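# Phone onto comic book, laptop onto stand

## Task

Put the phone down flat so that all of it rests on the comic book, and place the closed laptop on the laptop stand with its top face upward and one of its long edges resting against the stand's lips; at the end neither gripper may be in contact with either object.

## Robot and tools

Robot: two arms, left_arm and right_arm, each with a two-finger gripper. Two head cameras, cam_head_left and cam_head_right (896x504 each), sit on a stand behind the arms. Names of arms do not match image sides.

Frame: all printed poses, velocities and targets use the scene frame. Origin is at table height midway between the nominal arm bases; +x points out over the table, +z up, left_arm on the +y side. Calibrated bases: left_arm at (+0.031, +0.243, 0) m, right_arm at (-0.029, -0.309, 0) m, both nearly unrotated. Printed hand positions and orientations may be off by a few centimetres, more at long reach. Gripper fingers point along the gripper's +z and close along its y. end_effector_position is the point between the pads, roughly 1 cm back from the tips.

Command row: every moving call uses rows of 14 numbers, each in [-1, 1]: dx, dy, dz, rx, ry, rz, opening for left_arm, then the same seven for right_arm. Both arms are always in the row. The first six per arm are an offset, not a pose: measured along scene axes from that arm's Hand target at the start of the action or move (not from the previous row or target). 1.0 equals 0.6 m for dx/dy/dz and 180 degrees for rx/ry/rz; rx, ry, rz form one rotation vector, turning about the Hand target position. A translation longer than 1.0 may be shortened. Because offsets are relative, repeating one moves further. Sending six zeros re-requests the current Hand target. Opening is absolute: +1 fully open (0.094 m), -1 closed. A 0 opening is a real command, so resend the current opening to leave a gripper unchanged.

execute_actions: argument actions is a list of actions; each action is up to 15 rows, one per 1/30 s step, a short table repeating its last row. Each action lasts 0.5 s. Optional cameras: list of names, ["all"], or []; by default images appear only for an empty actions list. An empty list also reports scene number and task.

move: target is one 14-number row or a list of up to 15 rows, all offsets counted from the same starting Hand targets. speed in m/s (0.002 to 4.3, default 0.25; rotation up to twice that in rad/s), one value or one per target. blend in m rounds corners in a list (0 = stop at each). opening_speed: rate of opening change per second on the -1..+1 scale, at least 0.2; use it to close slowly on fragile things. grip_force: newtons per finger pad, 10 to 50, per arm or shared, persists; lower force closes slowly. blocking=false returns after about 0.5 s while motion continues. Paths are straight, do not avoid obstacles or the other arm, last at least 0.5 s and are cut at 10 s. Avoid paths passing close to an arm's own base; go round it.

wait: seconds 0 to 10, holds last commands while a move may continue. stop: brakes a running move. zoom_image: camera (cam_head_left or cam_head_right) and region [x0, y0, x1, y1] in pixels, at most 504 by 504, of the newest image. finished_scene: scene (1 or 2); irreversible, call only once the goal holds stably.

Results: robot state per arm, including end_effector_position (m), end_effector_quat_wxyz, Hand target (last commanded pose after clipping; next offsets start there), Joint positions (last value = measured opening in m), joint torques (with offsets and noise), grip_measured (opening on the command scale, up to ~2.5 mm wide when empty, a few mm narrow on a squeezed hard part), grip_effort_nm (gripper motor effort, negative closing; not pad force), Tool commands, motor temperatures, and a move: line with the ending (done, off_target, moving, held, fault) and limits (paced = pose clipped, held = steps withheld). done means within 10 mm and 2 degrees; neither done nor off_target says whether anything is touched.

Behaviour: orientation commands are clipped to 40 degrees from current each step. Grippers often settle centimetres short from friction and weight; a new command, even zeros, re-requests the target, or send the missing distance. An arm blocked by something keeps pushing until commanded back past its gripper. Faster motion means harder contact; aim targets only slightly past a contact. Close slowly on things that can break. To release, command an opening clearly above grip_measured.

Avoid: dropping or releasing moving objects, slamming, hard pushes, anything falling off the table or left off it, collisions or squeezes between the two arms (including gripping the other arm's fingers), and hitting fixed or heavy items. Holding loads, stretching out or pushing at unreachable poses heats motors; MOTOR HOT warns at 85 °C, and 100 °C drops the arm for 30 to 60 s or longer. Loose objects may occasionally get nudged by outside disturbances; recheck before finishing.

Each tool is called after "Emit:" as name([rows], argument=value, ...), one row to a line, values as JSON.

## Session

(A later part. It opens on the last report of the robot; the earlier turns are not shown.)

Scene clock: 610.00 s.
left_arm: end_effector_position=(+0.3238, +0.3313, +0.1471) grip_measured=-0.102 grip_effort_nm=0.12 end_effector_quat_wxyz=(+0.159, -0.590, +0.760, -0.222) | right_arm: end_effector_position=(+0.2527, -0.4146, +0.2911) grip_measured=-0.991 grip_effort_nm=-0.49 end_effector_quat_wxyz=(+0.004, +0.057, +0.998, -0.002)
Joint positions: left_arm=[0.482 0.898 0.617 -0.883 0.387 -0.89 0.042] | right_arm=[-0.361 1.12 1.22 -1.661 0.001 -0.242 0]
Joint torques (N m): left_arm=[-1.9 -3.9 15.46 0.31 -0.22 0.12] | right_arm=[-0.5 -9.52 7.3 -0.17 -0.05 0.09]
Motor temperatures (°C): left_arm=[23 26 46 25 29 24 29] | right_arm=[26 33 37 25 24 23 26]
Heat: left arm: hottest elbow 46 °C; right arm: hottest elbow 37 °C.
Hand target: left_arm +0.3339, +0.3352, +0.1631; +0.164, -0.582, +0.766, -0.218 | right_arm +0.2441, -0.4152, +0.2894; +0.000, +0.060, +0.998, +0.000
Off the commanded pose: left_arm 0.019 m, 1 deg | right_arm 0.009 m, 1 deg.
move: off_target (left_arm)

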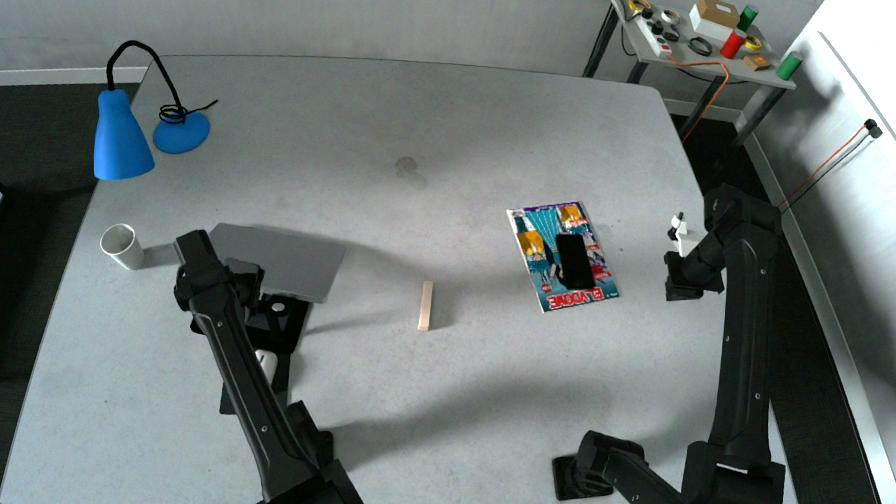

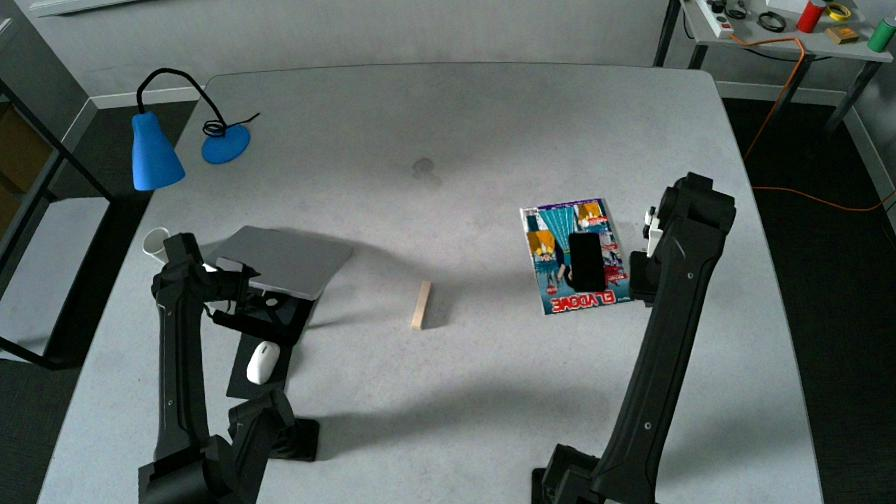

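Emit:
move([
  [-0.045,0.01,-0.005,0,0,0.0,-0.1,0,0,0,0,0,0,-1],
  [-0.12,0.03,0.14,0,0,0.0,-0.1,0,0,0,0,0,0,-1],
  [-0.2,0.04,0.3,0,0,0.0,-0.1,0,0,0,0,0,0,-1],
], speed=[0.06,0.1,0.2], blend=[0,0.02,0], cameras=["all"])

Emit:
zoom_image(camera="cam_head_right", region=[150, 150, 390, 350])

Emit:
zoom_image(camera="cam_head_left", region=[150, 150, 390, 350])

Scene clock: 617.83 s.
left_arm: end_effector_position=(+0.2123, +0.3510, +0.3153) grip_measured=-0.102 grip_effort_nm=0.12 end_effector_quat_wxyz=(+0.148, -0.590, +0.763, -0.219) | right_arm: end_effector_position=(+0.2527, -0.4146, +0.2911) grip_measured=-0.991 grip_effort_nm=-0.49 end_effector_quat_wxyz=(+0.004, +0.057, +0.998, -0.002)
Joint positions: left_arm=[0.924 0.736 1.009 -1.67 0.508 -0.408 0.042] | right_arm=[-0.361 1.12 1.22 -1.661 0.001 -0.242 0]
Joint torques (N m): left_arm=[-0.56 -1.9 16.77 0.08 0.41 0.15] | right_arm=[-0.38 -9.58 7.27 -0.13 -0.06 0.09]
Heat: left arm: hottest elbow 46 °C; right arm: hottest elbow 37 °C.
Hand target: left_arm +0.2139, +0.3592, +0.3431; +0.165, -0.582, +0.766, -0.218 | right_arm +0.2441, -0.4152, +0.2894; +0.000, +0.060, +0.998, +0.000
Off the commanded pose: left_arm 0.029 m, 2 deg | right_arm 0.009 m, 1 deg.
joint sent to its limit (left arm) — joint 4 (wrist pitch), lower limit. The joint targets still meet the commanded pose.
move: off_target (left_arm)

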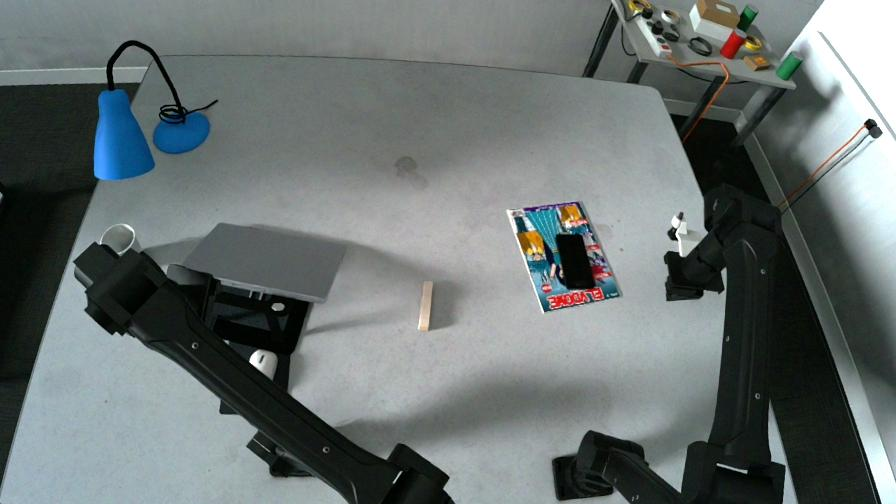

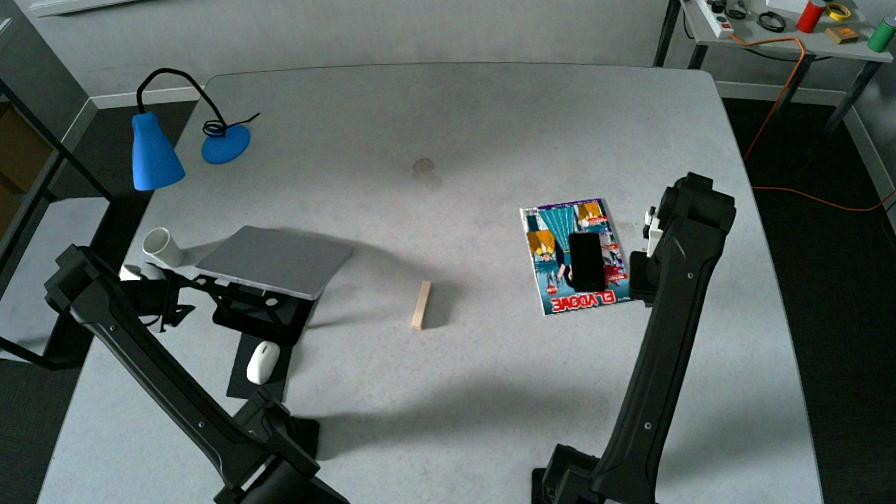

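Scaled by 2.100.

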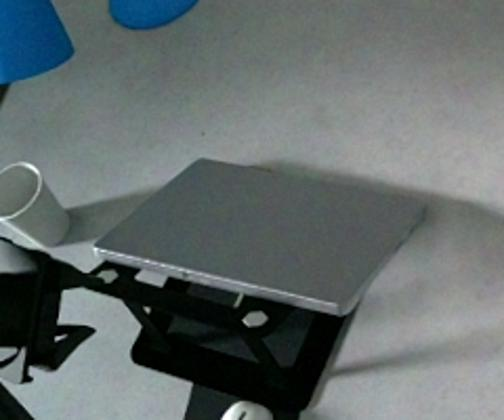

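Scaled by 2.100.

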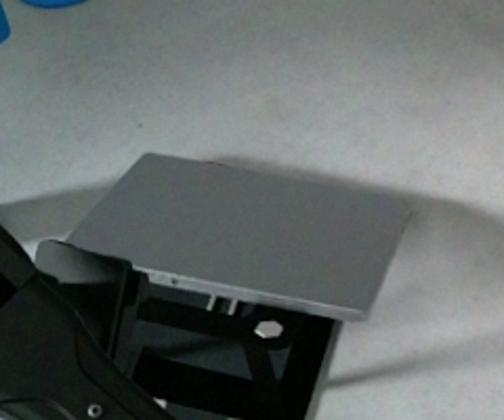

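Emit:
zoom_image(camera="cam_head_left", region=[230, 210, 360, 270])

Emit:
zoom_image(camera="cam_head_right", region=[210, 215, 360, 320])

Emit:
zoom_image(camera="cam_head_left", region=[180, 250, 350, 350])

Scaled by 3.877.

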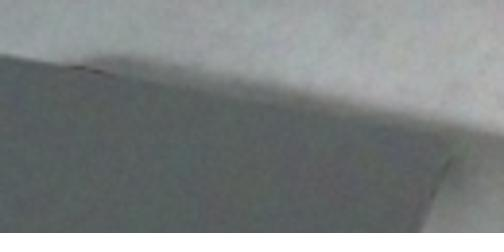

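Scaled by 3.360.

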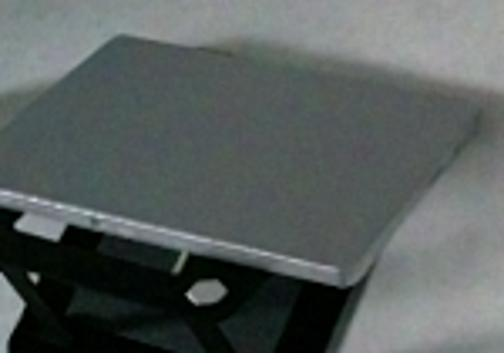

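Scaled by 2.965.

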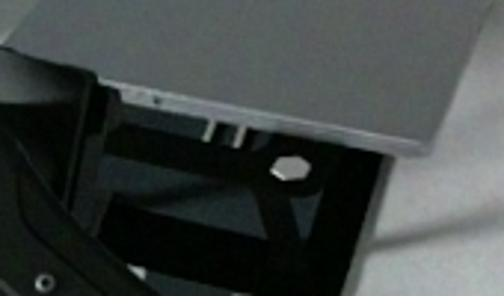

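Emit:
move([
  [0.077,0.043,-0.172,0,0,0.0,-1,0,0,0,0,0,0,-1],
  [0.102,0.038,-0.267,0,0,0.0,-1,0,0,0,0,0,0,-1],
  [0.202,0.014,-0.267,0,0,0.0,-1,0,0,0,0,0,0,-1],
], speed=[0.2,0.1,0.05], blend=[0.02,0.01,0], cameras=["all"])

Emit:
zoom_image(camera="cam_head_right", region=[150, 180, 390, 380])

Emit:
zoom_image(camera="cam_head_left", region=[150, 180, 390, 380])

Scene clock: 642.27 s.
left_arm: end_effector_position=(+0.3215, +0.3632, +0.1701) grip_measured=-0.981 grip_effort_nm=-1.00 end_effector_quat_wxyz=(+0.148, -0.589, +0.764, -0.217) | right_arm: end_effector_position=(+0.2527, -0.4146, +0.2911) grip_measured=-0.991 grip_effort_nm=-0.49 end_effector_quat_wxyz=(+0.004, +0.057, +0.998, -0.002)
Joint positions: left_arm=[0.593 0.955 0.72 -1.001 0.421 -0.764 0.001] | right_arm=[-0.361 1.12 1.22 -1.661 0.001 -0.242 0]
Joint torques (N m): left_arm=[-2.43 -5.6 13.82 1.52 0.08 -0.03] | right_arm=[-0.38 -9.58 7.28 -0.2 -0.06 0.09]
Heat: left arm: hottest elbow 45 °C; right arm: hottest elbow 37 °C.
Hand target: left_arm +0.3351, +0.3675, +0.1829; +0.165, -0.582, +0.766, -0.218 | right_arm +0.2441, -0.4152, +0.2894; +0.000, +0.060, +0.998, +0.000
Off the commanded pose: left_arm 0.019 m, 2 deg | right_arm 0.009 m, 1 deg.
move: off_target (left_arm)

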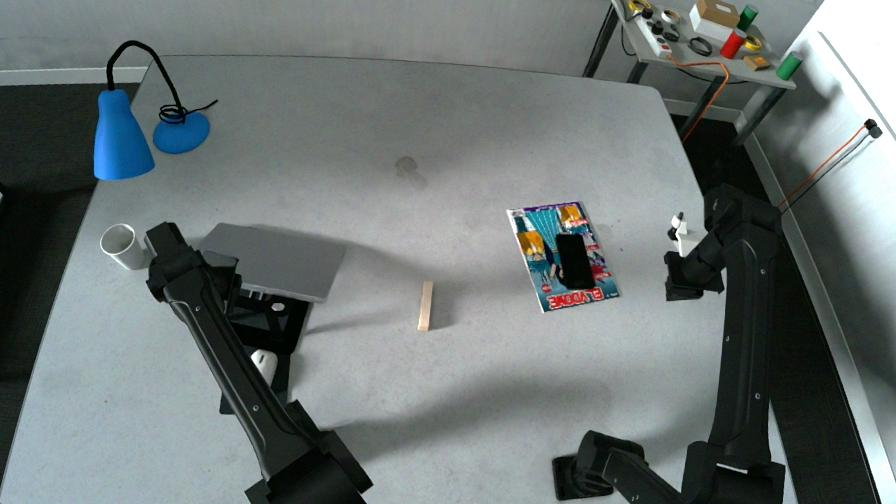

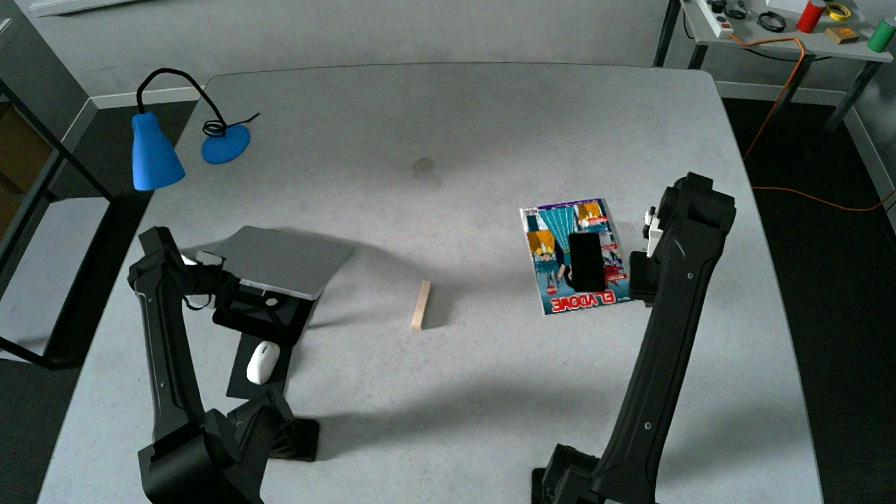

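Scaled by 2.100.

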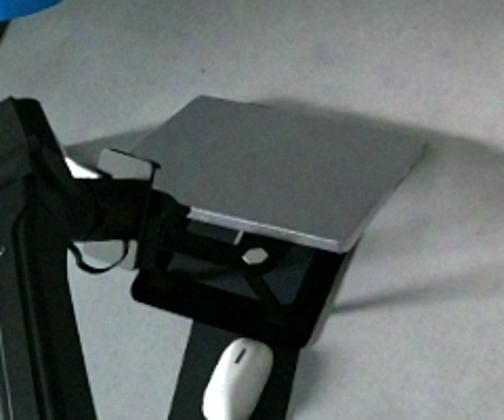

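Scaled by 2.100.

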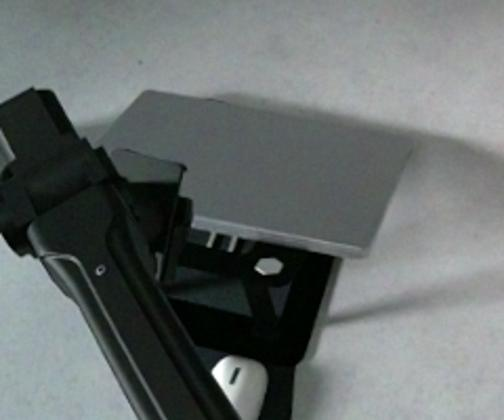

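Emit:
move(target=[0.035,-0.008,0.0,0,0,0.0,-1,0,0,0,0,0,0,-1], speed=0.04, cameras=["all"])

Emit:
zoom_image(camera="cam_head_right", region=[150, 180, 390, 380])

Emit:
zoom_image(camera="cam_head_left", region=[150, 180, 390, 380])

Scene clock: 646.90 s.
left_arm: end_effector_position=(+0.3351, +0.3551, +0.1605) grip_measured=-0.981 grip_effort_nm=-1.00 end_effector_quat_wxyz=(+0.138, -0.592, +0.765, -0.215) | right_arm: end_effector_position=(+0.2527, -0.4146, +0.2911) grip_measured=-0.991 grip_effort_nm=-0.49 end_effector_quat_wxyz=(+0.004, +0.057, +0.998, -0.002)
Joint positions: left_arm=[0.536 0.994 0.72 -0.961 0.399 -0.821 0.001] | right_arm=[-0.361 1.12 1.22 -1.661 0.001 -0.242 0]
Joint torques (N m): left_arm=[-2.67 -6.07 15.75 1.51 0.08 -0.07] | right_arm=[-0.38 -9.58 7.28 -0.16 -0.06 0.09]
Heat: left arm: hottest elbow 45 °C; right arm: hottest elbow 37 °C.
Hand target: left_arm +0.3560, +0.3627, +0.1828; +0.164, -0.582, +0.766, -0.218 | right_arm +0.2441, -0.4152, +0.2894; +0.000, +0.060, +0.998, +0.000
Off the commanded pose: left_arm 0.032 m, 3 deg | right_arm 0.009 m, 1 deg.
move: off_target (left_arm)

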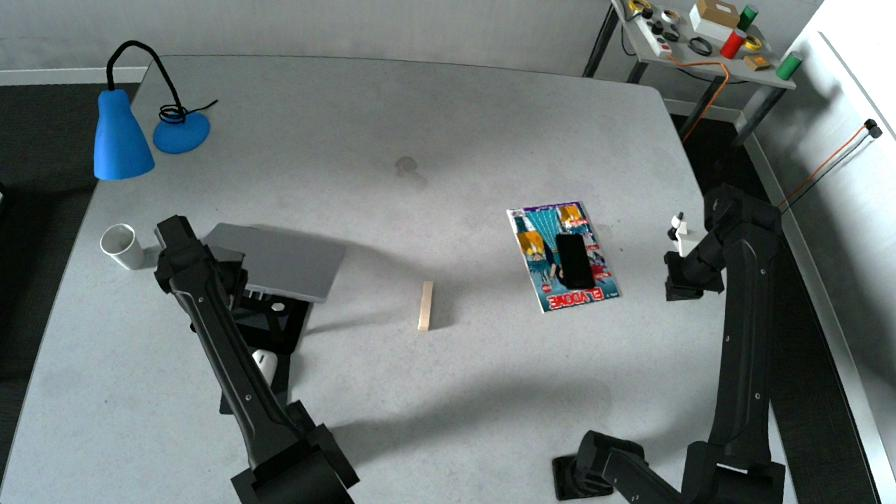

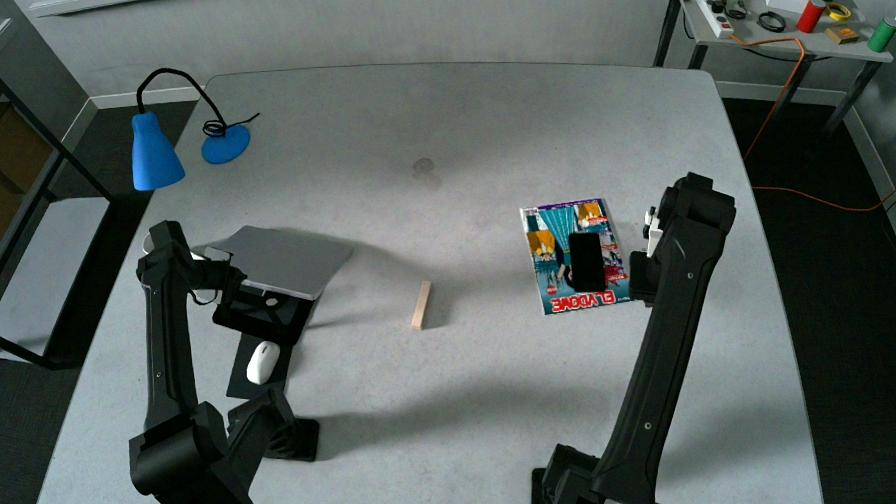

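Scaled by 2.100.

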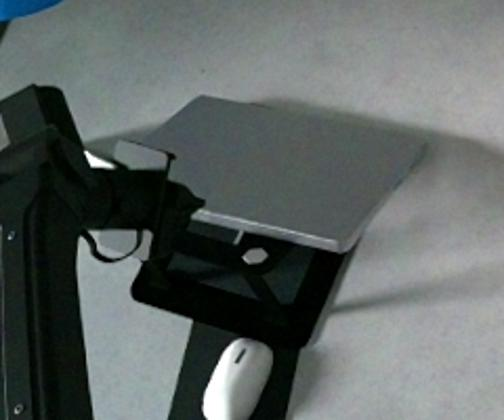

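Scaled by 2.100.

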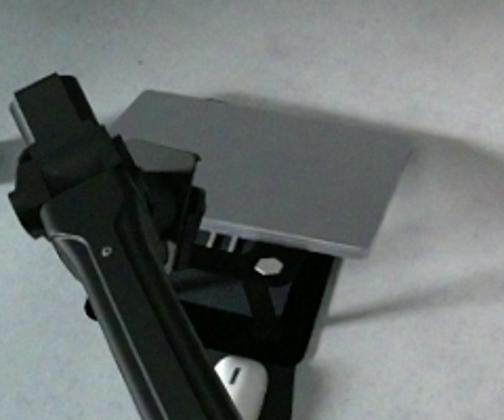

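Emit:
move([
  [-0.09,0.02,0.02,0,0,0.0,-1,0,0,0,0,0,0,-1],
  [-0.23,0.03,0.27,0,0,0.0,-1,0,0,0,0,0,0,-1],
], speed=0.2, blend=[0.02,0], cameras=["all"])

Emit:
zoom_image(camera="cam_head_right", region=[150, 180, 390, 380])

Emit:
zoom_image(camera="cam_head_left", region=[150, 180, 390, 380])

Scene clock: 651.90 s.
left_arm: end_effector_position=(+0.2164, +0.3716, +0.3169) grip_measured=-0.981 grip_effort_nm=-1.00 end_effector_quat_wxyz=(+0.146, -0.589, +0.763, -0.221) | right_arm: end_effector_position=(+0.2527, -0.4146, +0.2911) grip_measured=-0.991 grip_effort_nm=-0.49 end_effector_quat_wxyz=(+0.004, +0.057, +0.998, -0.002)
Joint positions: left_arm=[0.972 0.799 1.038 -1.67 0.519 -0.351 0.001] | right_arm=[-0.361 1.12 1.22 -1.661 0.001 -0.242 0]
Joint torques (N m): left_arm=[-0.09 -3.19 16.72 0.14 0.36 0.11] | right_arm=[-0.38 -9.58 7.31 -0.17 -0.06 0.09]
Heat: left arm: hottest elbow 45 °C; right arm: hottest elbow 37 °C.
Hand target: left_arm +0.2181, +0.3808, +0.3448; +0.164, -0.582, +0.766, -0.218 | right_arm +0.2441, -0.4152, +0.2894; +0.000, +0.060, +0.998, +0.000
Off the commanded pose: left_arm 0.029 m, 2 deg | right_arm 0.009 m, 1 deg.
joint sent to its limit (left arm) — joint 4 (wrist pitch), lower limit. The joint targets still meet the commanded pose.
move: off_target (left_arm)

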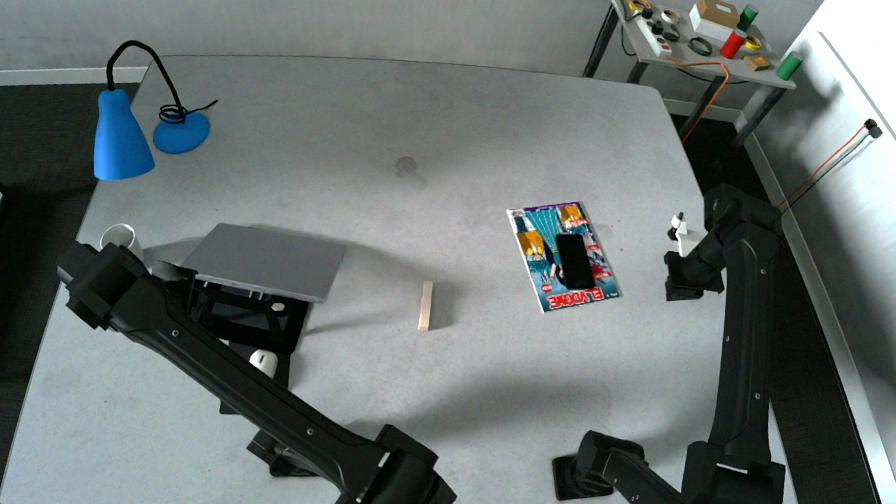

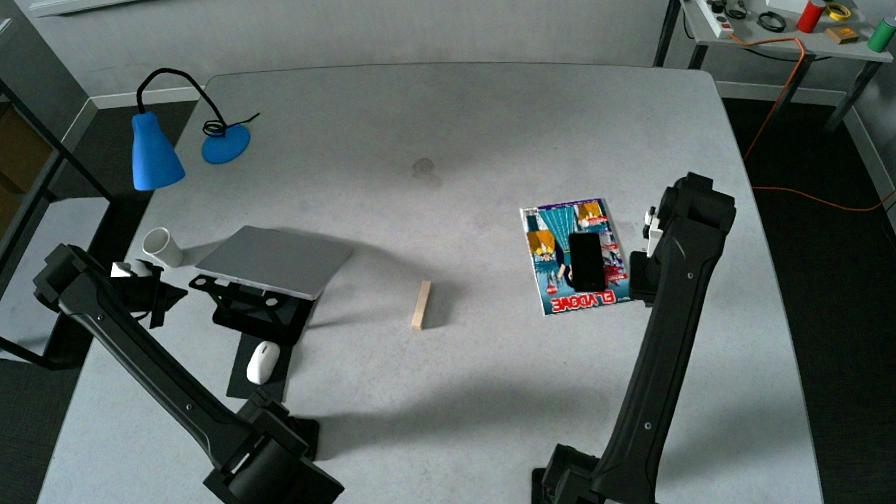

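Scaled by 2.100.

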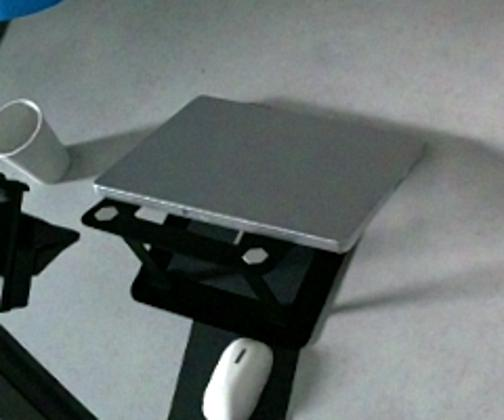

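Scaled by 2.100.

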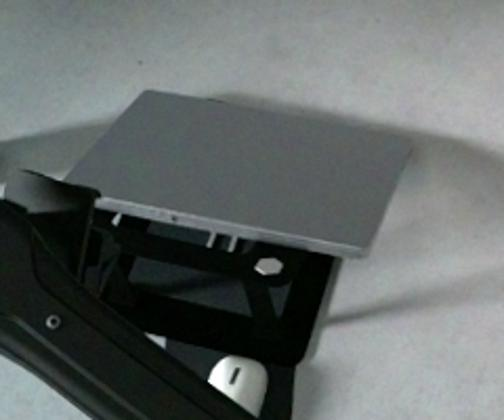

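Emit:
finished_scene(scene=1)

The scene is finished: the task was done.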